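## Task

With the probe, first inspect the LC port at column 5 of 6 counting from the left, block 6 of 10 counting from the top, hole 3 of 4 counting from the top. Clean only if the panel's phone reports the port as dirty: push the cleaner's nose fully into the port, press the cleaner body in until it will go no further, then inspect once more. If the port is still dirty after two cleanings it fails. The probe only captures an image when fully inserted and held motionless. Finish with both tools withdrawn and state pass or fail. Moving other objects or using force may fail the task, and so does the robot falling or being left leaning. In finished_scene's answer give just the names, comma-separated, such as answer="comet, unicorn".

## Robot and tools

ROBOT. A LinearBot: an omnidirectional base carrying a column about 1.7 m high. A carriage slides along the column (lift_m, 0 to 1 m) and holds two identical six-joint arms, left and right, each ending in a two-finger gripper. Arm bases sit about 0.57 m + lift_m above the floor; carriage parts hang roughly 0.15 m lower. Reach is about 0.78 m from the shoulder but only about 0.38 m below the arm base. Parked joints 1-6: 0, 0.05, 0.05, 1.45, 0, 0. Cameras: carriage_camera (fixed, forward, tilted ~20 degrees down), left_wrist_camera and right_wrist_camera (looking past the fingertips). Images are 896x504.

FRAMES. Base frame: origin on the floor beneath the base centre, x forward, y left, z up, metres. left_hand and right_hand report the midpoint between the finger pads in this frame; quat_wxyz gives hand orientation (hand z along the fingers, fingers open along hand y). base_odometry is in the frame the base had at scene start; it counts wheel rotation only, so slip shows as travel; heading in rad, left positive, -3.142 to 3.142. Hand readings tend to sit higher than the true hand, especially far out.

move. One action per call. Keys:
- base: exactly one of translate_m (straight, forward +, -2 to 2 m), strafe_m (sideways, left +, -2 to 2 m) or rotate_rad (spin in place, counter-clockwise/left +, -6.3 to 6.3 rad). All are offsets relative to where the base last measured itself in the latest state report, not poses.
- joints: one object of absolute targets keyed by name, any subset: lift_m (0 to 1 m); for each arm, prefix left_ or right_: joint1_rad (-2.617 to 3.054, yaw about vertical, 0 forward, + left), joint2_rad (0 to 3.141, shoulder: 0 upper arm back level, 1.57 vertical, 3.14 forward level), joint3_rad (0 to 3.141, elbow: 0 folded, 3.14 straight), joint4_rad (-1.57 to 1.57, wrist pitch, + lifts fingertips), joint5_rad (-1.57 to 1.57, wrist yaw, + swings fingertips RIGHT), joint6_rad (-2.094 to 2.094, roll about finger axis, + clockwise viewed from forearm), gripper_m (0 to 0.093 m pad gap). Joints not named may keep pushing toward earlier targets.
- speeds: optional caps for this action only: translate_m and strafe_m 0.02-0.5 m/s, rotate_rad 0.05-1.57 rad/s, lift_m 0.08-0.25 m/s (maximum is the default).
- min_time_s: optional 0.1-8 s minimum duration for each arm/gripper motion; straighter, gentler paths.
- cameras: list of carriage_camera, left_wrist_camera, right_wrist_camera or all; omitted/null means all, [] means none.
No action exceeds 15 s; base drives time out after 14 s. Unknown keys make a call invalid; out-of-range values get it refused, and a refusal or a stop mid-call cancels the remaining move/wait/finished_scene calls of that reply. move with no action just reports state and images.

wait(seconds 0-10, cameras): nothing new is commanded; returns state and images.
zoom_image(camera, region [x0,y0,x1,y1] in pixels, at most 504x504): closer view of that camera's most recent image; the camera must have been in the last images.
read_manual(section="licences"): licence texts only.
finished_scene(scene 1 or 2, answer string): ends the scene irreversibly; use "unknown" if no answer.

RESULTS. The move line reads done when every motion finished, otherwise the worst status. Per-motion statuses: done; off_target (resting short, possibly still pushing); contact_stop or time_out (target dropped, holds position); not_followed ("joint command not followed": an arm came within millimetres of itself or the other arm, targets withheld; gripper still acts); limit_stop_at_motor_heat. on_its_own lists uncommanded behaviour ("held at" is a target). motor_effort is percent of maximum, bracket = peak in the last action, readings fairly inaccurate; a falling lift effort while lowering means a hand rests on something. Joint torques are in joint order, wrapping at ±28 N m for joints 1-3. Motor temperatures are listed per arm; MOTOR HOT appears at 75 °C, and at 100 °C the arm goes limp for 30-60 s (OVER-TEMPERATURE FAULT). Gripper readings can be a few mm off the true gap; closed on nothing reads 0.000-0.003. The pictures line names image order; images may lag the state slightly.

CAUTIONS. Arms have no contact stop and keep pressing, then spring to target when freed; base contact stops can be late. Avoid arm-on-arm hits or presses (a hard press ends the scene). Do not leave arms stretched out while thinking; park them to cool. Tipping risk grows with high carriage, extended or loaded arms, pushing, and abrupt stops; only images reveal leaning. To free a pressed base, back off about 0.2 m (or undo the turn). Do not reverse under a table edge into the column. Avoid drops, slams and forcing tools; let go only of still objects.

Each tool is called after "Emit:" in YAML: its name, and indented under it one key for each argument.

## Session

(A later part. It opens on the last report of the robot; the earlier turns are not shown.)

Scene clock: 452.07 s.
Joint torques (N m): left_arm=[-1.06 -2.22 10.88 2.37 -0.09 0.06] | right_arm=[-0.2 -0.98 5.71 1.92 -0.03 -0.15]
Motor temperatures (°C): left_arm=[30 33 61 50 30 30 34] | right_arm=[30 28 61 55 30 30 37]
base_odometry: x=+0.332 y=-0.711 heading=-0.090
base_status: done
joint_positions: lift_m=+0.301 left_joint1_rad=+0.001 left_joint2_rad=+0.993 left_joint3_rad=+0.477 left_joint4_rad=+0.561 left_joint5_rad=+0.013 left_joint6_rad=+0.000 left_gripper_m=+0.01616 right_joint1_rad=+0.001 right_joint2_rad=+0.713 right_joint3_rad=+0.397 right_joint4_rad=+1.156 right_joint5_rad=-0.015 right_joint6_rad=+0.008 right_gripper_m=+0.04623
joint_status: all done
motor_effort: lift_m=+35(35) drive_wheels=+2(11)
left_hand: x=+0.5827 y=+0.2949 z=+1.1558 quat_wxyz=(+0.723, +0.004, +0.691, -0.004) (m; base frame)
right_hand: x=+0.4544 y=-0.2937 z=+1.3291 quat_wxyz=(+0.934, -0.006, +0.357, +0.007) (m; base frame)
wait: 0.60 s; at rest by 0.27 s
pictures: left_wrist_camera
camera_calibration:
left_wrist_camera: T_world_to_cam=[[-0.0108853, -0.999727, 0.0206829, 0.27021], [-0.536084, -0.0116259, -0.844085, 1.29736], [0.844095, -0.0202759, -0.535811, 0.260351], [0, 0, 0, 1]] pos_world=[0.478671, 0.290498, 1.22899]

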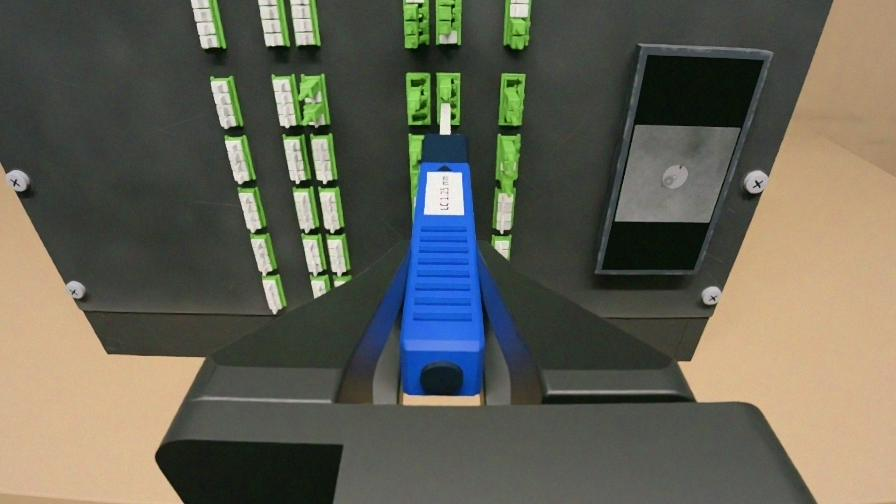

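Emit:
move:
  base: {"translate_m":0.001}
  speeds: {"translate_m":0.02}
  cameras: []

Emit:
wait:
  seconds: 0.6
  cameras: ["left_wrist_camera"]

Emit:
zoom_image:
  camera: "left_wrist_camera"
  region: [430, 90, 460, 120]

Scene clock: 455.27 s.
Joint torques (N m): left_arm=[-0.99 -2.28 10.96 2.36 -0.11 0.06] | right_arm=[-0.14 -1.13 5.61 1.83 -0.02 -0.17]
Motor temperatures (°C): left_arm=[30 33 61 50 30 30 34] | right_arm=[30 28 61 55 30 30 37]
move: done
base_odometry: x=+0.333 y=-0.712 heading=-0.090
base_status: done
joint_positions: lift_m=+0.301 left_joint1_rad=+0.001 left_joint2_rad=+0.993 left_joint3_rad=+0.477 left_joint4_rad=+0.560 left_joint5_rad=+0.013 left_joint6_rad=+0.000 left_gripper_m=+0.01616 right_joint1_rad=+0.001 right_joint2_rad=+0.713 right_joint3_rad=+0.397 right_joint4_rad=+1.156 right_joint5_rad=-0.015 right_joint6_rad=+0.008 right_gripper_m=+0.04623
joint_status: not commanded
motor_effort: lift_m=+35(35) drive_wheels=+2(7)
left_hand: x=+0.5827 y=+0.2950 z=+1.1557 quat_wxyz=(+0.723, +0.004, +0.691, -0.004) (m; base frame)
right_hand: x=+0.4543 y=-0.2937 z=+1.3292 quat_wxyz=(+0.934, -0.006, +0.357, +0.007) (m; base frame)
pictures: none
No camera images: "cameras" was empty.

Scene clock: 455.87 s.
Joint torques (N m): left_arm=[-1.03 -2.21 10.85 2.37 -0.1 0.05] | right_arm=[-0.2 -1.02 5.6 1.9 -0.03 -0.17]
Motor temperatures (°C): left_arm=[30 33 61 50 30 30 34] | right_arm=[30 28 61 55 30 30 37]
base_odometry: x=+0.333 y=-0.712 heading=-0.090
base_status: done
joint_positions: lift_m=+0.301 left_joint1_rad=+0.001 left_joint2_rad=+0.993 left_joint3_rad=+0.477 left_joint4_rad=+0.560 left_joint5_rad=+0.013 left_joint6_rad=+0.000 left_gripper_m=+0.01616 right_joint1_rad=+0.001 right_joint2_rad=+0.713 right_joint3_rad=+0.397 right_joint4_rad=+1.156 right_joint5_rad=-0.015 right_joint6_rad=+0.008 right_gripper_m=+0.04623
joint_status: not commanded
motor_effort: lift_m=+35(35) drive_wheels=+1(7)
left_hand: x=+0.5827 y=+0.2950 z=+1.1557 quat_wxyz=(+0.723, +0.004, +0.691, -0.004) (m; base frame)
right_hand: x=+0.4544 y=-0.2937 z=+1.3291 quat_wxyz=(+0.934, -0.006, +0.357, +0.007) (m; base frame)
wait: 0.60 s; at rest by 0.27 s
pictures: left_wrist_camera
camera_calibration:
left_wrist_camera: T_world_to_cam=[[-0.0103795, -0.999731, 0.0207257, 0.269917], [-0.536387, -0.011926, -0.843888, 1.29726], [0.843909, -0.0198762, -0.536119, 0.260647], [0, 0, 0, 1]] pos_world=[0.478674, 0.290497, 1.22889]

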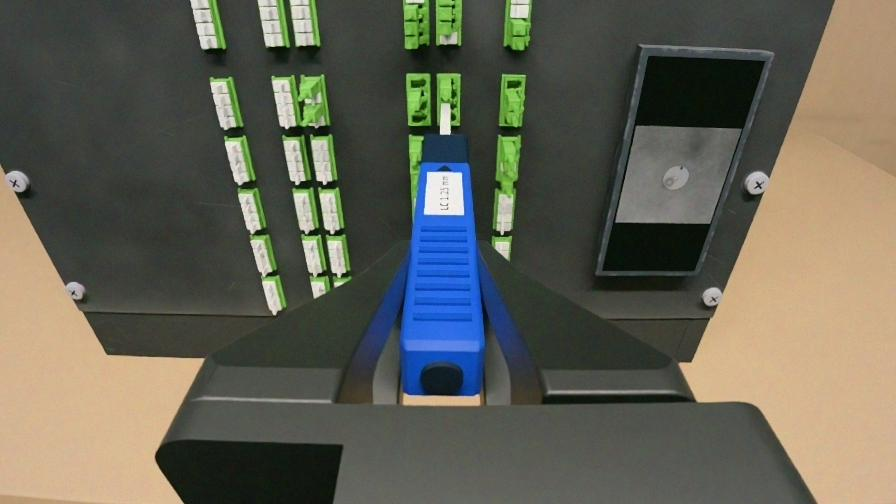

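Scaled by 16.800 from the camera's 896x504 image, which has a finer 1280x720 frame.

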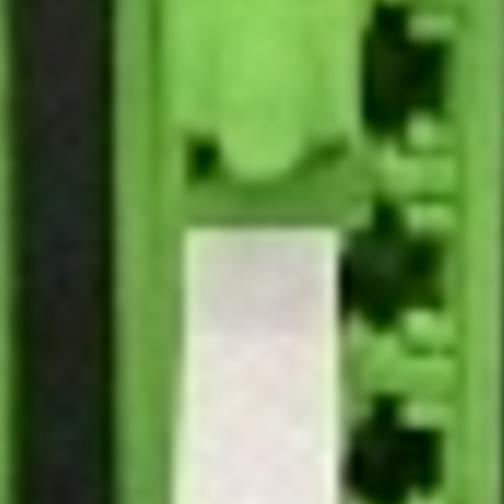

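Emit:
move:
  joints: {"lift_m":0.2999}
  cameras: []

Emit:
wait:
  seconds: 0.6
  cameras: ["left_wrist_camera"]

Emit:
zoom_image:
  camera: "left_wrist_camera"
  region: [430, 90, 460, 120]

Scene clock: 459.77 s.
Joint torques (N m): left_arm=[-1.05 -2.28 10.92 2.38 -0.1 0.05] | right_arm=[-0.16 -1.06 5.61 1.93 -0.04 -0.13]
Motor temperatures (°C): left_arm=[30 33 61 50 30 30 34] | right_arm=[30 28 61 55 30 30 37]
move: done
base_odometry: x=+0.333 y=-0.712 heading=-0.090
base_status: not commanded
joint_positions: lift_m=+0.300 left_joint1_rad=+0.001 left_joint2_rad=+0.993 left_joint3_rad=+0.477 left_joint4_rad=+0.560 left_joint5_rad=+0.013 left_joint6_rad=+0.000 left_gripper_m=+0.01616 right_joint1_rad=+0.001 right_joint2_rad=+0.713 right_joint3_rad=+0.397 right_joint4_rad=+1.156 right_joint5_rad=-0.015 right_joint6_rad=+0.008 right_gripper_m=+0.04623
joint_status: all done
motor_effort: lift_m=+35(36) drive_wheels=+2(2)
left_hand: x=+0.5827 y=+0.2950 z=+1.1550 quat_wxyz=(+0.723, +0.004, +0.691, -0.004) (m; base frame)
right_hand: x=+0.4544 y=-0.2937 z=+1.3283 quat_wxyz=(+0.934, -0.006, +0.357, +0.007) (m; base frame)
pictures: none
No camera images: "cameras" was empty.

Scene clock: 460.37 s.
Joint torques (N m): left_arm=[-1.02 -2.26 10.86 2.36 -0.1 0.05] | right_arm=[-0.14 -1.03 5.65 1.92 -0.02 -0.18]
Motor temperatures (°C): left_arm=[30 33 61 50 30 30 34] | right_arm=[30 28 61 55 30 30 37]
base_odometry: x=+0.333 y=-0.712 heading=-0.090
base_status: not commanded
joint_positions: lift_m=+0.300 left_joint1_rad=+0.001 left_joint2_rad=+0.993 left_joint3_rad=+0.477 left_joint4_rad=+0.560 left_joint5_rad=+0.013 left_joint6_rad=+0.000 left_gripper_m=+0.01616 right_joint1_rad=+0.001 right_joint2_rad=+0.713 right_joint3_rad=+0.397 right_joint4_rad=+1.156 right_joint5_rad=-0.015 right_joint6_rad=+0.008 right_gripper_m=+0.04623
joint_status: all done
motor_effort: lift_m=+34(36) drive_wheels=+2(2)
left_hand: x=+0.5827 y=+0.2950 z=+1.1550 quat_wxyz=(+0.723, +0.004, +0.691, -0.004) (m; base frame)
right_hand: x=+0.4544 y=-0.2937 z=+1.3283 quat_wxyz=(+0.934, -0.006, +0.357, +0.007) (m; base frame)
wait: 0.60 s; at rest by 0.27 s
pictures: left_wrist_camera
camera_calibration:
left_wrist_camera: T_world_to_cam=[[-0.0103795, -0.999731, 0.0207257, 0.269932], [-0.536387, -0.011926, -0.843888, 1.29667], [0.843909, -0.0198762, -0.536119, 0.260272], [0, 0, 0, 1]] pos_world=[0.478674, 0.290497, 1.22819]

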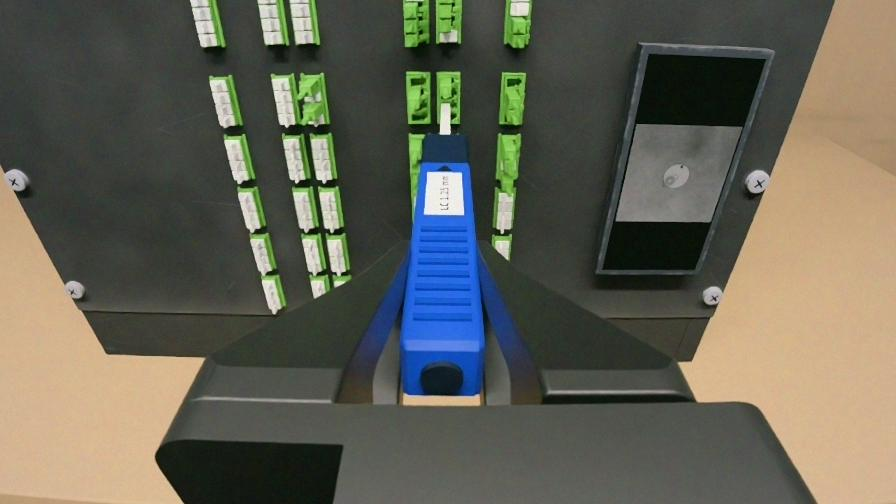

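Scaled by 16.800 from the camera's 896x504 image, which has a finer 1280x720 frame.

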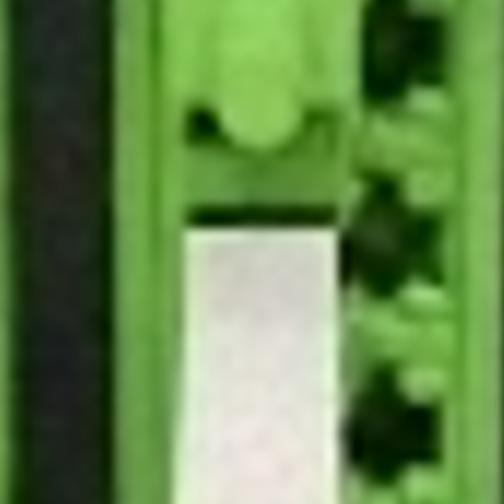

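Emit:
move:
  base: {"translate_m":0.002}
  speeds: {"translate_m":0.02}
  cameras: []

Emit:
wait:
  seconds: 0.6
  cameras: ["left_wrist_camera"]

Emit:
zoom_image:
  camera: "left_wrist_camera"
  region: [430, 90, 460, 120]

Scene clock: 463.17 s.
Joint torques (N m): left_arm=[-1.03 -2.3 10.86 2.36 -0.09 0.05] | right_arm=[-0.18 -1.13 5.76 1.92 -0.03 -0.16]
Motor temperatures (°C): left_arm=[30 33 61 50 30 30 34] | right_arm=[30 28 61 55 30 30 37]
move: done
base_odometry: x=+0.335 y=-0.712 heading=-0.090
base_status: done
joint_positions: lift_m=+0.300 left_joint1_rad=+0.001 left_joint2_rad=+0.993 left_joint3_rad=+0.477 left_joint4_rad=+0.560 left_joint5_rad=+0.013 left_joint6_rad=+0.000 left_gripper_m=+0.01616 right_joint1_rad=+0.001 right_joint2_rad=+0.713 right_joint3_rad=+0.397 right_joint4_rad=+1.156 right_joint5_rad=-0.015 right_joint6_rad=+0.008 right_gripper_m=+0.04623
joint_status: not commanded
motor_effort: lift_m=+35(36) drive_wheels=+2(12)
left_hand: x=+0.5827 y=+0.2950 z=+1.1550 quat_wxyz=(+0.723, +0.004, +0.691, -0.004) (m; base frame)
right_hand: x=+0.4544 y=-0.2937 z=+1.3283 quat_wxyz=(+0.934, -0.006, +0.357, +0.007) (m; base frame)
pictures: none
No camera images: "cameras" was empty.

Scene clock: 463.77 s.
Joint torques (N m): left_arm=[-1.03 -2.26 10.91 2.36 -0.1 0.05] | right_arm=[-0.14 -0.95 5.52 1.91 -0.02 -0.18]
Motor temperatures (°C): left_arm=[30 33 61 50 30 30 34] | right_arm=[30 28 61 55 30 30 37]
base_odometry: x=+0.335 y=-0.712 heading=-0.090
base_status: done
joint_positions: lift_m=+0.300 left_joint1_rad=+0.001 left_joint2_rad=+0.993 left_joint3_rad=+0.477 left_joint4_rad=+0.560 left_joint5_rad=+0.013 left_joint6_rad=+0.000 left_gripper_m=+0.01616 right_joint1_rad=+0.001 right_joint2_rad=+0.713 right_joint3_rad=+0.397 right_joint4_rad=+1.155 right_joint5_rad=-0.015 right_joint6_rad=+0.008 right_gripper_m=+0.04623
joint_status: not commanded
motor_effort: lift_m=+34(36) drive_wheels=+2(12)
left_hand: x=+0.5827 y=+0.2950 z=+1.1550 quat_wxyz=(+0.723, +0.004, +0.691, -0.004) (m; base frame)
right_hand: x=+0.4545 y=-0.2937 z=+1.3283 quat_wxyz=(+0.934, -0.006, +0.358, +0.007) (m; base frame)
wait: 0.60 s; at rest by 0.27 s
pictures: left_wrist_camera
camera_calibration:
left_wrist_camera: T_world_to_cam=[[-0.0103795, -0.999731, 0.0207257, 0.269932], [-0.536387, -0.011926, -0.843888, 1.29667], [0.843909, -0.0198762, -0.536119, 0.260272], [0, 0, 0, 1]] pos_world=[0.478674, 0.290497, 1.22819]

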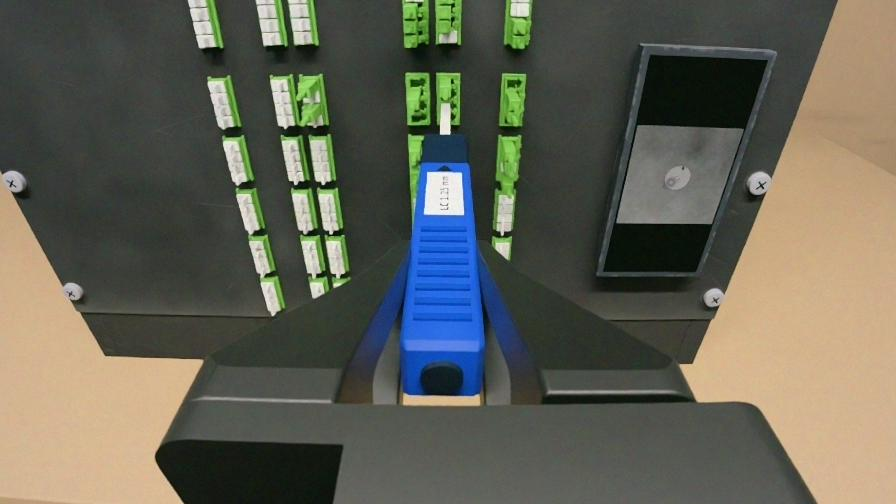

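Scaled by 16.800 from the camera's 896x504 image, which has a finer 1280x720 frame.

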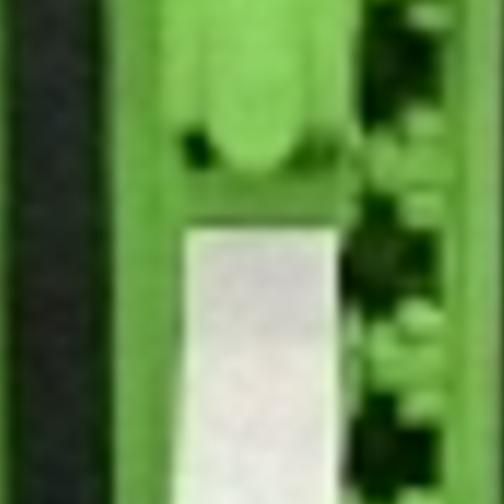

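Emit:
move:
  base: {"translate_m": 0.001}
  joints: {"lift_m": 0.2995}
  speeds: {"translate_m": 0.02}
  cameras: []

Emit:
wait:
  seconds: 0.6
  cameras: ["left_wrist_camera"]

Emit:
zoom_image:
  camera: "left_wrist_camera"
  region: [430, 90, 460, 120]

Scene clock: 478.30 s.
Joint torques (N m): left_arm=[-1.07 -2.3 10.89 2.36 -0.09 0.05] | right_arm=[-0.17 -0.9 5.46 1.89 -0.04 -0.16]
Motor temperatures (°C): left_arm=[30 33 61 51 30 30 34] | right_arm=[30 28 60 54 30 30 37]
move: done
base_odometry: x=+0.336 y=-0.712 heading=-0.090
base_status: done
joint_positions: lift_m=+0.300 left_joint1_rad=+0.001 left_joint2_rad=+0.993 left_joint3_rad=+0.477 left_joint4_rad=+0.560 left_joint5_rad=+0.012 left_joint6_rad=+0.000 left_gripper_m=+0.01616 right_joint1_rad=+0.001 right_joint2_rad=+0.713 right_joint3_rad=+0.397 right_joint4_rad=+1.155 right_joint5_rad=-0.015 right_joint6_rad=+0.008 right_gripper_m=+0.04623
joint_status: all done
motor_effort: lift_m=+34(35) drive_wheels=-1(12)
left_hand: x=+0.5827 y=+0.2951 z=+1.1546 quat_wxyz=(+0.723, +0.004, +0.691, -0.004) (m; base frame)
right_hand: x=+0.4545 y=-0.2937 z=+1.3278 quat_wxyz=(+0.934, -0.006, +0.358, +0.007) (m; base frame)
pictures: none
No camera images: "cameras" was empty.

Scene clock: 478.90 s.
Joint torques (N m): left_arm=[-1.03 -2.25 10.85 2.36 -0.09 0.06] | right_arm=[-0.14 -0.96 5.53 1.85 -0.04 -0.16]
Motor temperatures (°C): left_arm=[30 33 61 51 30 30 34] | right_arm=[30 28 60 54 30 30 37]
base_odometry: x=+0.336 y=-0.712 heading=-0.090
base_status: done
joint_positions: lift_m=+0.300 left_joint1_rad=+0.001 left_joint2_rad=+0.993 left_joint3_rad=+0.477 left_joint4_rad=+0.560 left_joint5_rad=+0.012 left_joint6_rad=+0.000 left_gripper_m=+0.01616 right_joint1_rad=+0.001 right_joint2_rad=+0.713 right_joint3_rad=+0.397 right_joint4_rad=+1.156 right_joint5_rad=-0.015 right_joint6_rad=+0.008 right_gripper_m=+0.04623
joint_status: all done
motor_effort: lift_m=+35(35) drive_wheels=+2(12)
left_hand: x=+0.5827 y=+0.2951 z=+1.1546 quat_wxyz=(+0.723, +0.004, +0.691, -0.004) (m; base frame)
right_hand: x=+0.4544 y=-0.2937 z=+1.3280 quat_wxyz=(+0.934, -0.006, +0.357, +0.007) (m; base frame)
wait: 0.60 s; at rest by 0.27 s
pictures: left_wrist_camera
camera_calibration:
left_wrist_camera: T_world_to_cam=[[-0.0100192, -0.999735, 0.0207337, 0.269858], [-0.536385, -0.012126, -0.843886, 1.29639], [0.843914, -0.0195763, -0.536122, 0.259972], [0, 0, 0, 1]] pos_world=[0.478676, 0.290595, 1.22779]

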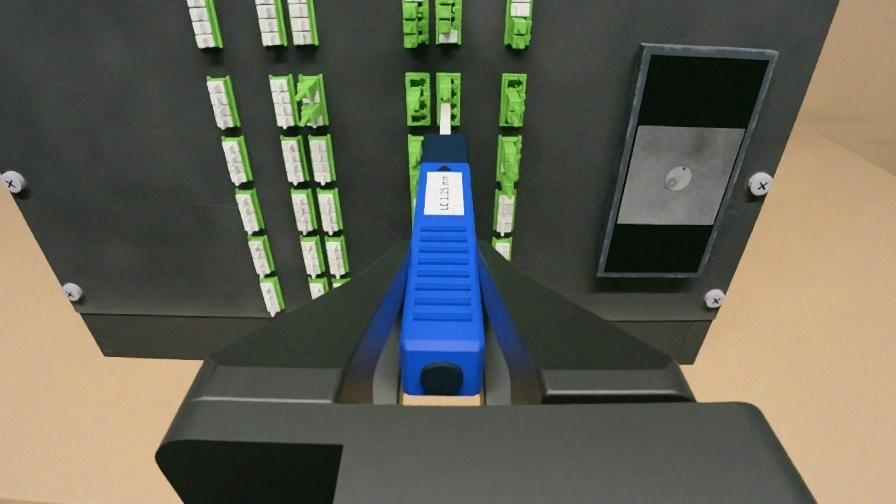

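Scaled by 16.800 from the camera's 896x504 image, which has a finer 1280x720 frame.

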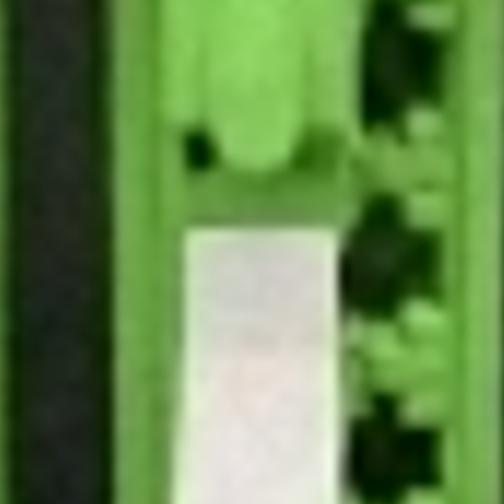

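Emit:
move:
  base: {"translate_m": 0.001}
  joints: {"lift_m": 0.2992}
  speeds: {"translate_m": 0.02}
  cameras: []

Emit:
wait:
  seconds: 0.6
  cameras: ["left_wrist_camera"]

Emit:
zoom_image:
  camera: "left_wrist_camera"
  region: [430, 90, 460, 120]

Emit:
move:
  base: {"translate_m": 0.001}
  joints: {"lift_m": 0.2987}
  speeds: {"translate_m": 0.02}
  cameras: []

Emit:
wait:
  seconds: 0.6
  cameras: ["left_wrist_camera"]

Emit:
zoom_image:
  camera: "left_wrist_camera"
  region: [430, 90, 460, 120]

Scene clock: 484.00 s.
Joint torques (N m): left_arm=[-1.02 -2.3 10.89 2.36 -0.1 0.06] | right_arm=[-0.08 -1.09 5.55 1.92 -0.02 -0.16]
Motor temperatures (°C): left_arm=[30 33 61 51 30 30 34] | right_arm=[30 28 60 54 30 30 37]
move: done
base_odometry: x=+0.337 y=-0.712 heading=-0.090
base_status: done
joint_positions: lift_m=+0.299 left_joint1_rad=+0.001 left_joint2_rad=+0.993 left_joint3_rad=+0.477 left_joint4_rad=+0.560 left_joint5_rad=+0.012 left_joint6_rad=+0.000 left_gripper_m=+0.01616 right_joint1_rad=+0.001 right_joint2_rad=+0.713 right_joint3_rad=+0.397 right_joint4_rad=+1.155 right_joint5_rad=-0.015 right_joint6_rad=+0.008 right_gripper_m=+0.04623
joint_status: all done
motor_effort: lift_m=+34(35) drive_wheels=-1(15)
left_hand: x=+0.5827 y=+0.2951 z=+1.1544 quat_wxyz=(+0.723, +0.004, +0.691, -0.004) (m; base frame)
right_hand: x=+0.4545 y=-0.2937 z=+1.3276 quat_wxyz=(+0.934, -0.006, +0.358, +0.007) (m; base frame)
pictures: none
No camera images: "cameras" was empty.

Scene clock: 484.60 s.
Joint torques (N m): left_arm=[-1.03 -2.26 10.85 2.36 -0.09 0.05] | right_arm=[-0.18 -0.94 5.65 1.87 -0.06 -0.19]
Motor temperatures (°C): left_arm=[30 33 61 51 30 30 34] | right_arm=[30 28 60 54 30 30 37]
base_odometry: x=+0.337 y=-0.712 heading=-0.090
base_status: done
joint_positions: lift_m=+0.299 left_joint1_rad=+0.001 left_joint2_rad=+0.993 left_joint3_rad=+0.477 left_joint4_rad=+0.560 left_joint5_rad=+0.012 left_joint6_rad=+0.000 left_gripper_m=+0.01616 right_joint1_rad=+0.001 right_joint2_rad=+0.713 right_joint3_rad=+0.397 right_joint4_rad=+1.156 right_joint5_rad=-0.015 right_joint6_rad=+0.008 right_gripper_m=+0.04623
joint_status: all done
motor_effort: lift_m=+35(35) drive_wheels=+2(15)
left_hand: x=+0.5827 y=+0.2951 z=+1.1544 quat_wxyz=(+0.723, +0.004, +0.691, -0.004) (m; base frame)
right_hand: x=+0.4544 y=-0.2937 z=+1.3277 quat_wxyz=(+0.934, -0.006, +0.357, +0.007) (m; base frame)
wait: 0.60 s; at rest by 0.27 s
pictures: left_wrist_camera
camera_calibration:
left_wrist_camera: T_world_to_cam=[[-0.0100192, -0.999735, 0.0207337, 0.269864], [-0.536385, -0.012126, -0.843886, 1.29614], [0.843914, -0.0195763, -0.536122, 0.259811], [0, 0, 0, 1]] pos_world=[0.478676, 0.290595, 1.22749]

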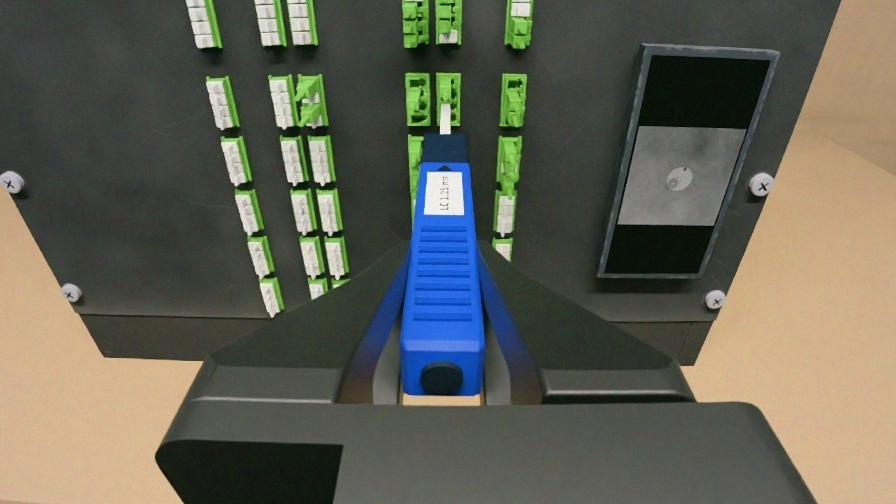

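Scaled by 16.800 from the camera's 896x504 image, which has a finer 1280x720 frame.

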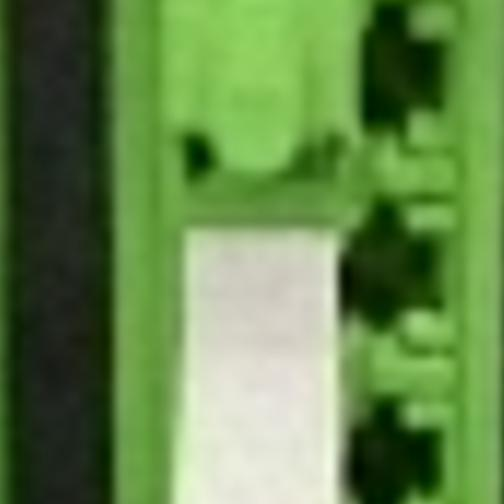

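Scene clock: 485.20 s.
Joint torques (N m): left_arm=[-1.02 -2.22 10.89 2.37 -0.09 0.05] | right_arm=[-0.2 -0.96 5.82 1.87 -0.02 -0.16]
Motor temperatures (°C): left_arm=[30 33 61 51 30 30 34] | right_arm=[30 28 60 54 30 30 37]
move: done
base_odometry: x=+0.338 y=-0.713 heading=-0.091
base_status: done
joint_positions: lift_m=+0.299 left_joint1_rad=+0.001 left_joint2_rad=+0.993 left_joint3_rad=+0.477 left_joint4_rad=+0.562 left_joint5_rad=+0.012 left_joint6_rad=+0.000 left_gripper_m=+0.01616 right_joint1_rad=+0.001 right_joint2_rad=+0.713 right_joint3_rad=+0.397 right_joint4_rad=+1.155 right_joint5_rad=-0.015 right_joint6_rad=+0.008 right_gripper_m=+0.04623
joint_status: all done
motor_effort: lift_m=+35(35) drive_wheels=-1(10)
left_hand: x=+0.5827 y=+0.2951 z=+1.1541 quat_wxyz=(+0.723, +0.004, +0.691, -0.004) (m; base frame)
right_hand: x=+0.4545 y=-0.2937 z=+1.3270 quat_wxyz=(+0.934, -0.006, +0.358, +0.007) (m; base frame)
pictures: none
No camera images: "cameras" was empty.

Scene clock: 485.80 s.
Joint torques (N m): left_arm=[-1.03 -2.26 10.88 2.35 -0.1 0.05] | right_arm=[-0.17 -0.88 5.5 1.93 -0.06 -0.15]
Motor temperatures (°C): left_arm=[30 33 61 51 30 30 34] | right_arm=[30 28 60 54 30 30 37]
base_odometry: x=+0.338 y=-0.713 heading=-0.091
base_status: done
joint_positions: lift_m=+0.299 left_joint1_rad=+0.001 left_joint2_rad=+0.993 left_joint3_rad=+0.477 left_joint4_rad=+0.562 left_joint5_rad=+0.012 left_joint6_rad=+0.000 left_gripper_m=+0.01616 right_joint1_rad=+0.001 right_joint2_rad=+0.713 right_joint3_rad=+0.397 right_joint4_rad=+1.156 right_joint5_rad=-0.015 right_joint6_rad=+0.008 right_gripper_m=+0.04623
joint_status: all done
motor_effort: lift_m=+33(35) drive_wheels=+2(10)
left_hand: x=+0.5827 y=+0.2951 z=+1.1541 quat_wxyz=(+0.723, +0.004, +0.691, -0.004) (m; base frame)
right_hand: x=+0.4544 y=-0.2937 z=+1.3272 quat_wxyz=(+0.934, -0.006, +0.357, +0.007) (m; base frame)
wait: 0.60 s; at rest by 0.27 s
pictures: left_wrist_camera
camera_calibration:
left_wrist_camera: T_world_to_cam=[[-0.0100419, -0.999735, 0.0207216, 0.269895], [-0.535472, -0.0121247, -0.844466, 1.2961], [0.844493, -0.0195759, -0.535209, 0.258336], [0, 0, 0, 1]] pos_world=[0.478575, 0.290595, 1.22719]

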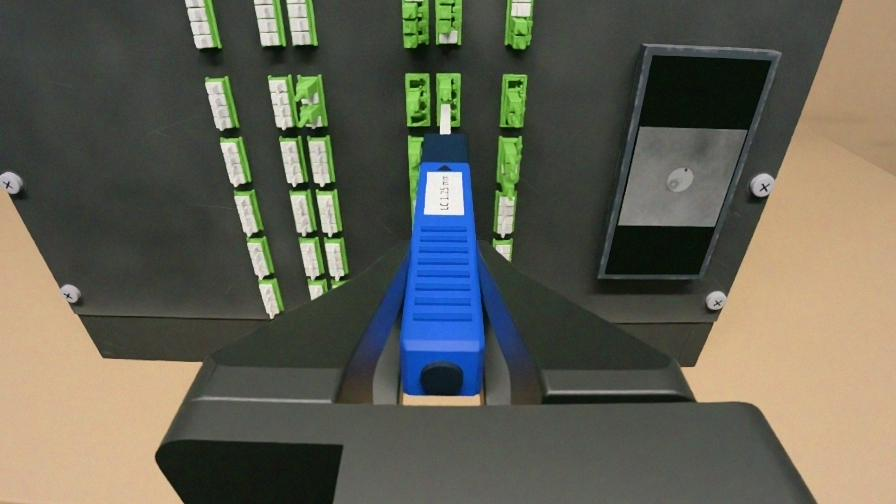

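Scaled by 16.800 from the camera's 896x504 image, which has a finer 1280x720 frame.

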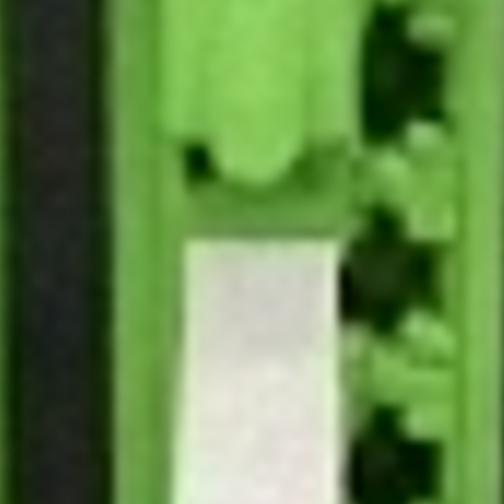

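Emit:
move:
  base: {"translate_m": 0.001}
  joints: {"lift_m": 0.2985}
  speeds: {"translate_m": 0.02}
  cameras: []

Emit:
wait:
  seconds: 0.6
  cameras: ["left_wrist_camera"]

Emit:
zoom_image:
  camera: "left_wrist_camera"
  region: [430, 90, 460, 120]

Scene clock: 490.93 s.
Joint torques (N m): left_arm=[-1.05 -2.24 10.84 2.35 -0.09 0.05] | right_arm=[-0.14 -1.05 5.68 1.91 -0.02 -0.16]
Motor temperatures (°C): left_arm=[30 33 61 51 30 30 34] | right_arm=[30 28 60 54 30 30 37]
move: done
base_odometry: x=+0.339 y=-0.713 heading=-0.091
base_status: done
joint_positions: lift_m=+0.299 left_joint1_rad=+0.001 left_joint2_rad=+0.993 left_joint3_rad=+0.477 left_joint4_rad=+0.562 left_joint5_rad=+0.012 left_joint6_rad=+0.000 left_gripper_m=+0.01616 right_joint1_rad=+0.001 right_joint2_rad=+0.713 right_joint3_rad=+0.397 right_joint4_rad=+1.155 right_joint5_rad=-0.015 right_joint6_rad=+0.008 right_gripper_m=+0.04623
joint_status: all done
motor_effort: lift_m=+34(35) drive_wheels=+2(12)
left_hand: x=+0.5827 y=+0.2951 z=+1.1540 quat_wxyz=(+0.723, +0.004, +0.691, -0.004) (m; base frame)
right_hand: x=+0.4545 y=-0.2937 z=+1.3269 quat_wxyz=(+0.934, -0.006, +0.358, +0.007) (m; base frame)
pictures: none
No camera images: "cameras" was empty.

Scene clock: 491.53 s.
Joint torques (N m): left_arm=[-1.05 -2.28 10.86 2.35 -0.09 0.06] | right_arm=[-0.1 -1.1 5.71 1.9 -0.05 -0.12]
Motor temperatures (°C): left_arm=[30 33 61 51 30 30 34] | right_arm=[30 28 60 54 30 30 37]
base_odometry: x=+0.339 y=-0.713 heading=-0.091
base_status: done
joint_positions: lift_m=+0.299 left_joint1_rad=+0.001 left_joint2_rad=+0.993 left_joint3_rad=+0.477 left_joint4_rad=+0.562 left_joint5_rad=+0.012 left_joint6_rad=+0.000 left_gripper_m=+0.01616 right_joint1_rad=+0.001 right_joint2_rad=+0.713 right_joint3_rad=+0.397 right_joint4_rad=+1.156 right_joint5_rad=-0.015 right_joint6_rad=+0.008 right_gripper_m=+0.04623
joint_status: all done
motor_effort: lift_m=+34(35) drive_wheels=+2(12)
left_hand: x=+0.5827 y=+0.2951 z=+1.1540 quat_wxyz=(+0.723, +0.004, +0.691, -0.004) (m; base frame)
right_hand: x=+0.4544 y=-0.2937 z=+1.3270 quat_wxyz=(+0.934, -0.006, +0.357, +0.007) (m; base frame)
wait: 0.60 s; at rest by 0.27 s
pictures: left_wrist_camera
camera_calibration:
left_wrist_camera: T_world_to_cam=[[-0.010051, -0.999735, 0.0207187, 0.269905], [-0.535096, -0.0121261, -0.844704, 1.29613], [0.844731, -0.0195767, -0.534833, 0.257707], [0, 0, 0, 1]] pos_world=[0.478575, 0.290595, 1.22708]

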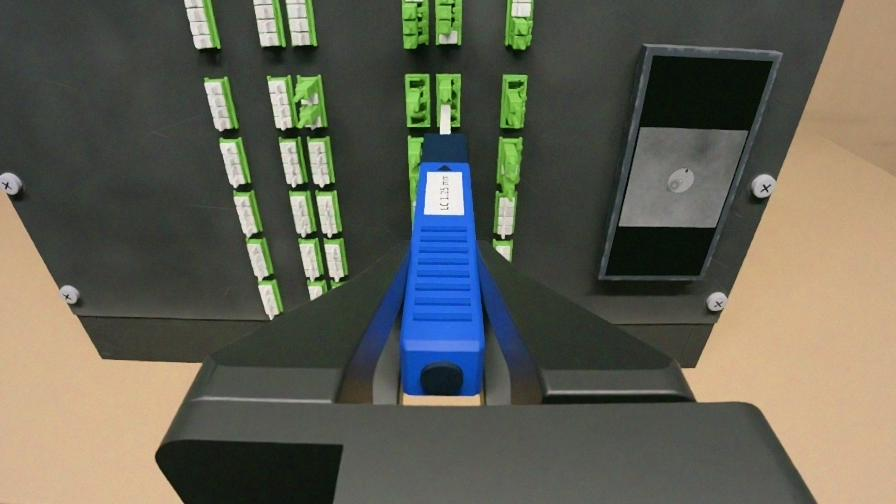

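Scaled by 16.800 from the camera's 896x504 image, which has a finer 1280x720 frame.

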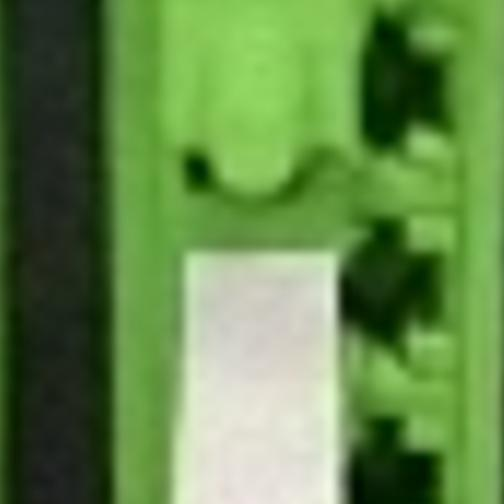

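Emit:
move:
  base: {"translate_m": 0.002}
  joints: {"lift_m": 0.2982}
  speeds: {"translate_m": 0.02}
  cameras: []

Emit:
wait:
  seconds: 0.6
  cameras: ["left_wrist_camera"]

Emit:
zoom_image:
  camera: "left_wrist_camera"
  region: [430, 90, 460, 120]

Emit:
move:
  base: {"translate_m": 0.002}
  speeds: {"translate_m": 0.02}
  cameras: []

Emit:
wait:
  seconds: 0.6
  cameras: ["left_wrist_camera"]

Emit:
zoom_image:
  camera: "left_wrist_camera"
  region: [430, 90, 460, 120]

Scene clock: 496.17 s.
Joint torques (N m): left_arm=[-1.02 -2.22 10.85 2.33 -0.1 0.05] | right_arm=[-0.05 -1.1 5.53 1.89 -0.03 -0.16]
Motor temperatures (°C): left_arm=[30 33 61 52 30 30 34] | right_arm=[30 28 60 54 30 30 37]
move: done
base_odometry: x=+0.341 y=-0.713 heading=-0.091
base_status: done
joint_positions: lift_m=+0.298 left_joint1_rad=+0.001 left_joint2_rad=+0.993 left_joint3_rad=+0.477 left_joint4_rad=+0.563 left_joint5_rad=+0.012 left_joint6_rad=+0.000 left_gripper_m=+0.01616 right_joint1_rad=+0.001 right_joint2_rad=+0.713 right_joint3_rad=+0.397 right_joint4_rad=+1.155 right_joint5_rad=-0.015 right_joint6_rad=+0.008 right_gripper_m=+0.04623
joint_status: all done
motor_effort: lift_m=+34(35) drive_wheels=+3(12)
left_hand: x=+0.5826 y=+0.2951 z=+1.1541 quat_wxyz=(+0.724, +0.004, +0.690, -0.004) (m; base frame)
right_hand: x=+0.4545 y=-0.2937 z=+1.3266 quat_wxyz=(+0.934, -0.006, +0.358, +0.007) (m; base frame)
pictures: none
No camera images: "cameras" was empty.

Scene clock: 496.77 s.
Joint torques (N m): left_arm=[-1.02 -2.21 10.89 2.32 -0.09 0.05] | right_arm=[-0.1 -0.91 5.67 1.88 -0.06 -0.16]
Motor temperatures (°C): left_arm=[30 33 61 52 30 30 34] | right_arm=[30 28 60 54 30 30 37]
base_odometry: x=+0.341 y=-0.713 heading=-0.091
base_status: done
joint_positions: lift_m=+0.298 left_joint1_rad=+0.001 left_joint2_rad=+0.993 left_joint3_rad=+0.477 left_joint4_rad=+0.563 left_joint5_rad=+0.012 left_joint6_rad=+0.000 left_gripper_m=+0.01616 right_joint1_rad=+0.001 right_joint2_rad=+0.713 right_joint3_rad=+0.397 right_joint4_rad=+1.155 right_joint5_rad=-0.015 right_joint6_rad=+0.008 right_gripper_m=+0.04623
joint_status: all done
motor_effort: lift_m=+34(35) drive_wheels=+3(12)
left_hand: x=+0.5826 y=+0.2951 z=+1.1541 quat_wxyz=(+0.724, +0.004, +0.690, -0.004) (m; base frame)
right_hand: x=+0.4545 y=-0.2937 z=+1.3266 quat_wxyz=(+0.934, -0.006, +0.358, +0.007) (m; base frame)
wait: 0.60 s; at rest by 0.27 s
pictures: left_wrist_camera
camera_calibration:
left_wrist_camera: T_world_to_cam=[[-0.0100822, -0.999735, 0.0207031, 0.26994], [-0.533761, -0.0121272, -0.845548, 1.29639], [0.845575, -0.0195755, -0.533497, 0.255694], [0, 0, 0, 1]] pos_world=[0.478473, 0.290595, 1.22698]

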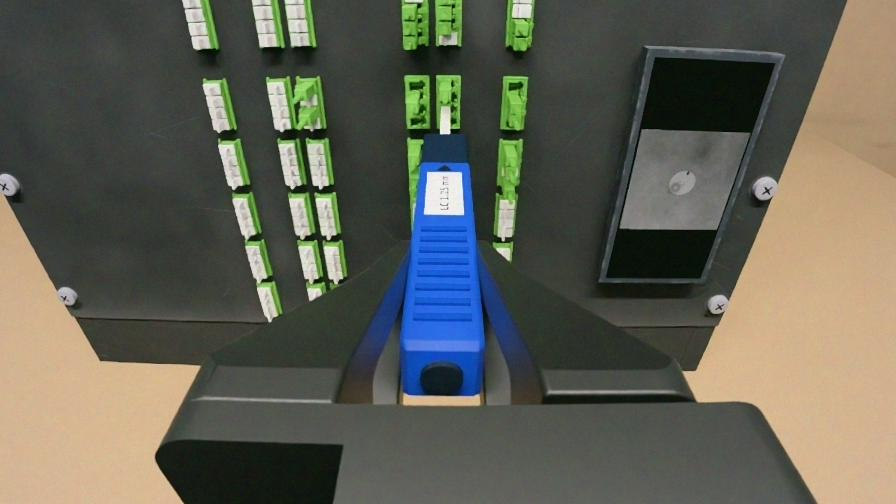

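Scaled by 16.800 from the camera's 896x504 image, which has a finer 1280x720 frame.

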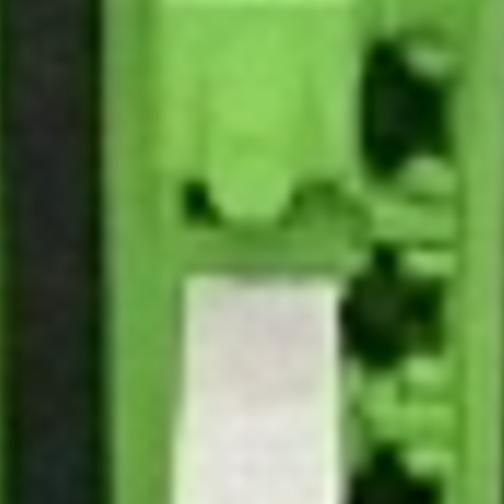

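Scene clock: 497.40 s.
Joint torques (N m): left_arm=[-1.05 -2.28 10.86 2.33 -0.09 0.06] | right_arm=[-0.21 -1.06 5.75 1.87 -0.04 -0.17]
Motor temperatures (°C): left_arm=[30 33 61 52 30 30 34] | right_arm=[30 28 60 54 30 30 37]
move: done
base_odometry: x=+0.343 y=-0.714 heading=-0.091
base_status: done
joint_positions: lift_m=+0.298 left_joint1_rad=+0.001 left_joint2_rad=+0.993 left_joint3_rad=+0.477 left_joint4_rad=+0.564 left_joint5_rad=+0.012 left_joint6_rad=+0.000 left_gripper_m=+0.01616 right_joint1_rad=+0.001 right_joint2_rad=+0.713 right_joint3_rad=+0.397 right_joint4_rad=+1.155 right_joint5_rad=-0.015 right_joint6_rad=+0.008 right_gripper_m=+0.04623
joint_status: not commanded
motor_effort: lift_m=+34(35) drive_wheels=+3(13)
left_hand: x=+0.5826 y=+0.2951 z=+1.1543 quat_wxyz=(+0.724, +0.004, +0.690, -0.004) (m; base frame)
right_hand: x=+0.4545 y=-0.2937 z=+1.3266 quat_wxyz=(+0.934, -0.006, +0.358, +0.007) (m; base frame)
pictures: none
No camera images: "cameras" was empty.

Scene clock: 498.00 s.
Joint torques (N m): left_arm=[-1.05 -2.25 10.92 2.32 -0.09 0.06] | right_arm=[-0.24 -1.1 5.53 1.9 -0.05 -0.15]
Motor temperatures (°C): left_arm=[30 33 61 52 30 30 34] | right_arm=[30 28 60 54 30 30 37]
base_odometry: x=+0.343 y=-0.714 heading=-0.091
base_status: done
joint_positions: lift_m=+0.298 left_joint1_rad=+0.001 left_joint2_rad=+0.993 left_joint3_rad=+0.477 left_joint4_rad=+0.564 left_joint5_rad=+0.012 left_joint6_rad=+0.000 left_gripper_m=+0.01616 right_joint1_rad=+0.001 right_joint2_rad=+0.713 right_joint3_rad=+0.397 right_joint4_rad=+1.155 right_joint5_rad=-0.015 right_joint6_rad=+0.008 right_gripper_m=+0.04623
joint_status: not commanded
motor_effort: lift_m=+34(35) drive_wheels=+3(13)
left_hand: x=+0.5826 y=+0.2951 z=+1.1543 quat_wxyz=(+0.724, +0.004, +0.690, -0.004) (m; base frame)
right_hand: x=+0.4545 y=-0.2937 z=+1.3266 quat_wxyz=(+0.934, -0.006, +0.358, +0.007) (m; base frame)
wait: 0.60 s; at rest by 0.27 s
pictures: left_wrist_camera
camera_calibration:
left_wrist_camera: T_world_to_cam=[[-0.00973663, -0.999738, 0.0207049, 0.269769], [-0.53315, -0.0123271, -0.845931, 1.29665], [0.845965, -0.0192753, -0.53289, 0.254811], [0, 0, 0, 1]] pos_world=[0.478375, 0.290594, 1.22708]

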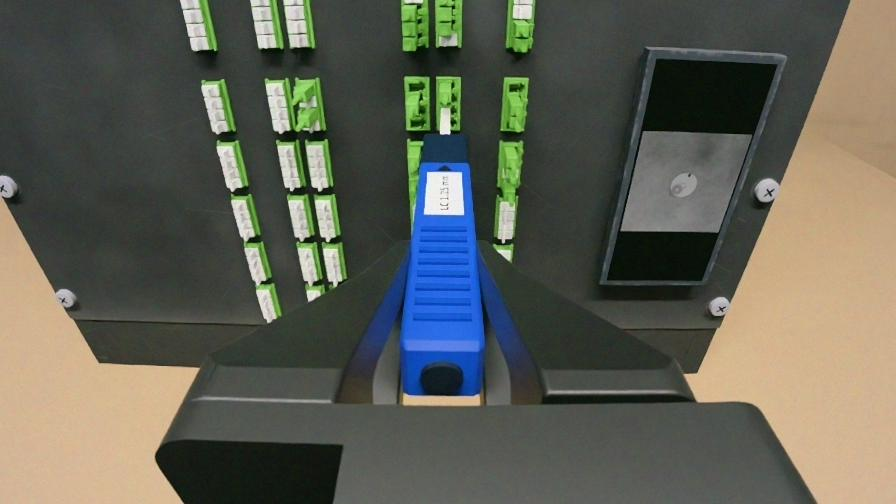

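Scaled by 16.800 from the camera's 896x504 image, which has a finer 1280x720 frame.

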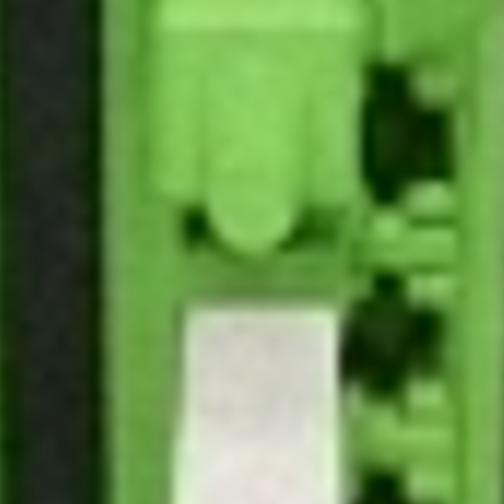

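Emit:
move:
  base: {"translate_m": 0.003}
  joints: {"lift_m": 0.2985}
  speeds: {"translate_m": 0.02}
  cameras: []

Emit:
wait:
  seconds: 0.6
  cameras: ["left_wrist_camera"]

Emit:
zoom_image:
  camera: "left_wrist_camera"
  region: [430, 90, 460, 120]

Emit:
move:
  base: {"translate_m": 0.003}
  speeds: {"translate_m": 0.02}
  cameras: []

Emit:
wait:
  seconds: 0.6
  cameras: ["left_wrist_camera"]

Emit:
zoom_image:
  camera: "left_wrist_camera"
  region: [430, 90, 460, 120]

Scene clock: 505.63 s.
Joint torques (N m): left_arm=[-1.03 -2.3 10.91 2.32 -0.09 0.06] | right_arm=[-0.09 -1.07 5.6 1.9 -0.03 -0.16]
Motor temperatures (°C): left_arm=[30 33 62 52 30 30 34] | right_arm=[30 28 60 53 30 30 37]
move: done
base_odometry: x=+0.346 y=-0.714 heading=-0.091
base_status: done
joint_positions: lift_m=+0.298 left_joint1_rad=+0.001 left_joint2_rad=+0.993 left_joint3_rad=+0.477 left_joint4_rad=+0.564 left_joint5_rad=+0.011 left_joint6_rad=+0.000 left_gripper_m=+0.01616 right_joint1_rad=+0.001 right_joint2_rad=+0.713 right_joint3_rad=+0.397 right_joint4_rad=+1.155 right_joint5_rad=-0.015 right_joint6_rad=+0.008 right_gripper_m=+0.04623
joint_status: all done
motor_effort: lift_m=+37(39) drive_wheels=-2(10)
left_hand: x=+0.5826 y=+0.2953 z=+1.1543 quat_wxyz=(+0.724, +0.003, +0.690, -0.003) (m; base frame)
right_hand: x=+0.4545 y=-0.2937 z=+1.3266 quat_wxyz=(+0.934, -0.006, +0.358, +0.007) (m; base frame)
pictures: none
No camera images: "cameras" was empty.

Scene clock: 506.23 s.
Joint torques (N m): left_arm=[-1.02 -2.26 10.89 2.33 -0.08 0.05] | right_arm=[-0.14 -0.91 5.61 1.87 -0.06 -0.17]
Motor temperatures (°C): left_arm=[30 33 62 52 30 30 34] | right_arm=[30 28 60 53 30 30 37]
base_odometry: x=+0.346 y=-0.714 heading=-0.091
base_status: done
joint_positions: lift_m=+0.298 left_joint1_rad=+0.001 left_joint2_rad=+0.993 left_joint3_rad=+0.477 left_joint4_rad=+0.564 left_joint5_rad=+0.011 left_joint6_rad=+0.000 left_gripper_m=+0.01616 right_joint1_rad=+0.001 right_joint2_rad=+0.713 right_joint3_rad=+0.397 right_joint4_rad=+1.156 right_joint5_rad=-0.015 right_joint6_rad=+0.008 right_gripper_m=+0.04623
joint_status: all done
motor_effort: lift_m=+38(39) drive_wheels=-2(10)
left_hand: x=+0.5826 y=+0.2953 z=+1.1543 quat_wxyz=(+0.724, +0.003, +0.690, -0.003) (m; base frame)
right_hand: x=+0.4544 y=-0.2937 z=+1.3267 quat_wxyz=(+0.934, -0.006, +0.357, +0.007) (m; base frame)
wait: 0.60 s; at rest by 0.27 s
pictures: left_wrist_camera
camera_calibration:
left_wrist_camera: T_world_to_cam=[[-0.00865618, -0.999748, 0.0207322, 0.269318], [-0.533145, -0.0129261, -0.845925, 1.29682], [0.84598, -0.0183757, -0.532898, 0.254549], [0, 0, 0, 1]] pos_world=[0.47838, 0.290691, 1.22708]

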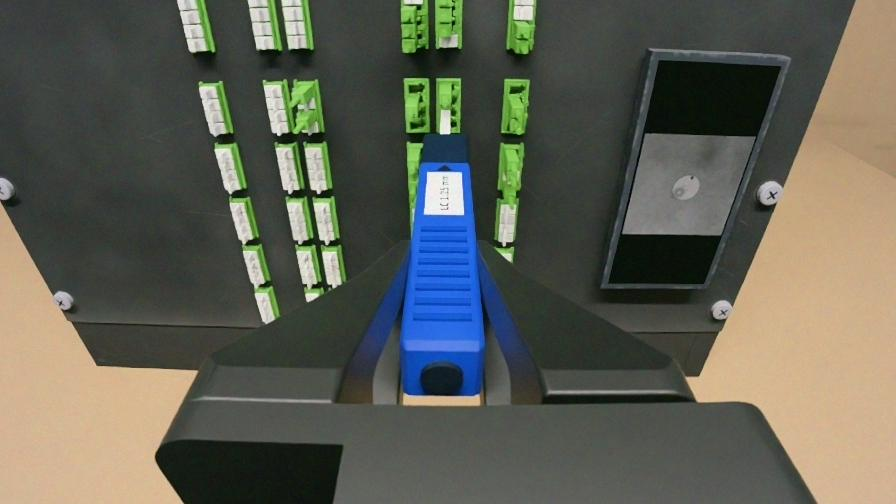

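Scaled by 16.800 from the camera's 896x504 image, which has a finer 1280x720 frame.

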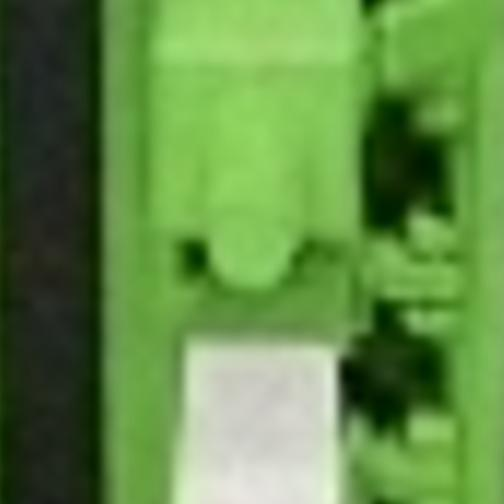

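Scene clock: 506.87 s.
Joint torques (N m): left_arm=[-1.01 -2.22 10.85 2.3 -0.05 0.06] | right_arm=[-0.17 -0.87 5.61 1.9 -0.03 -0.17]
Motor temperatures (°C): left_arm=[30 33 62 52 30 30 34] | right_arm=[30 28 60 53 30 30 37]
move: done
base_odometry: x=+0.349 y=-0.714 heading=-0.092
base_status: done
joint_positions: lift_m=+0.298 left_joint1_rad=+0.001 left_joint2_rad=+0.993 left_joint3_rad=+0.477 left_joint4_rad=+0.564 left_joint5_rad=+0.009 left_joint6_rad=+0.000 left_gripper_m=+0.01616 right_joint1_rad=+0.001 right_joint2_rad=+0.713 right_joint3_rad=+0.397 right_joint4_rad=+1.155 right_joint5_rad=-0.015 right_joint6_rad=+0.008 right_gripper_m=+0.04623
joint_status: not commanded
motor_effort: lift_m=+39(39) drive_wheels=+4(14)
left_hand: x=+0.5826 y=+0.2956 z=+1.1543 quat_wxyz=(+0.724, +0.003, +0.690, -0.003) (m; base frame)
right_hand: x=+0.4545 y=-0.2937 z=+1.3266 quat_wxyz=(+0.934, -0.006, +0.358, +0.007) (m; base frame)
pictures: none
No camera images: "cameras" was empty.

Scene clock: 507.47 s.
Joint torques (N m): left_arm=[-1.05 -2.26 10.93 2.33 -0.06 0.07] | right_arm=[-0.09 -1.06 5.55 1.86 -0.05 -0.16]
Motor temperatures (°C): left_arm=[30 33 62 52 30 30 34] | right_arm=[30 28 60 53 30 30 37]
base_odometry: x=+0.349 y=-0.714 heading=-0.092
base_status: done
joint_positions: lift_m=+0.298 left_joint1_rad=+0.001 left_joint2_rad=+0.993 left_joint3_rad=+0.477 left_joint4_rad=+0.564 left_joint5_rad=+0.009 left_joint6_rad=+0.000 left_gripper_m=+0.01616 right_joint1_rad=+0.001 right_joint2_rad=+0.713 right_joint3_rad=+0.397 right_joint4_rad=+1.156 right_joint5_rad=-0.015 right_joint6_rad=+0.008 right_gripper_m=+0.04623
joint_status: not commanded
motor_effort: lift_m=+37(39) drive_wheels=+4(14)
left_hand: x=+0.5826 y=+0.2956 z=+1.1543 quat_wxyz=(+0.724, +0.003, +0.690, -0.003) (m; base frame)
right_hand: x=+0.4544 y=-0.2937 z=+1.3267 quat_wxyz=(+0.934, -0.006, +0.357, +0.007) (m; base frame)
wait: 0.60 s; at rest by 0.27 s
pictures: left_wrist_camera
camera_calibration:
left_wrist_camera: T_world_to_cam=[[-0.00707686, -0.999759, 0.0208011, 0.268577], [-0.533135, -0.0138264, -0.845917, 1.29707], [0.846, -0.0170762, -0.532909, 0.254169], [0, 0, 0, 1]] pos_world=[0.478389, 0.290786, 1.22708]

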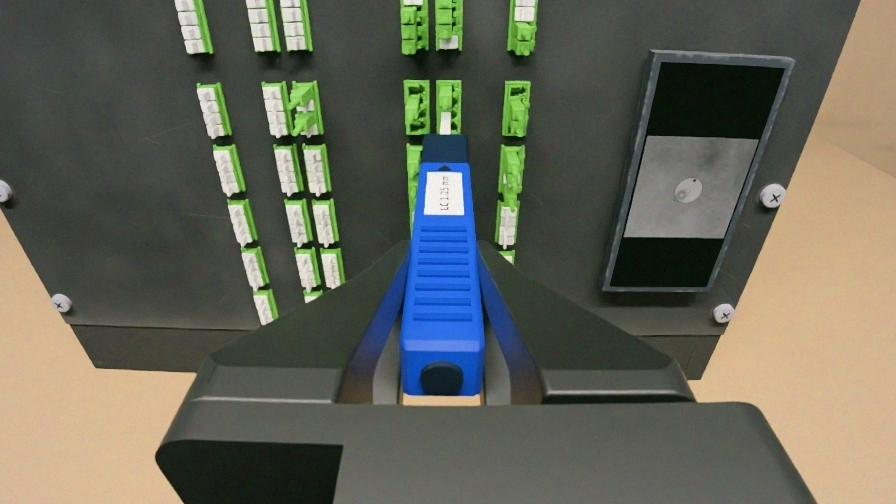

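Scaled by 16.800 from the camera's 896x504 image, which has a finer 1280x720 frame.

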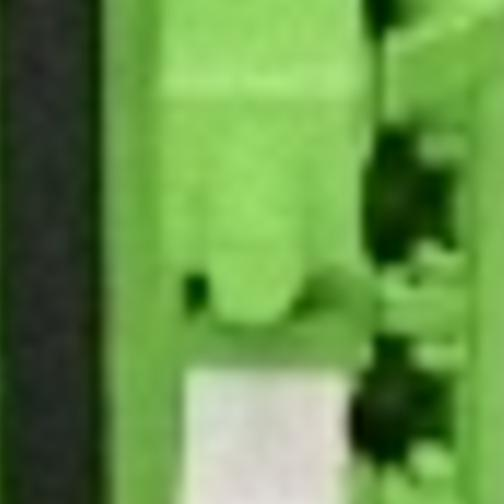

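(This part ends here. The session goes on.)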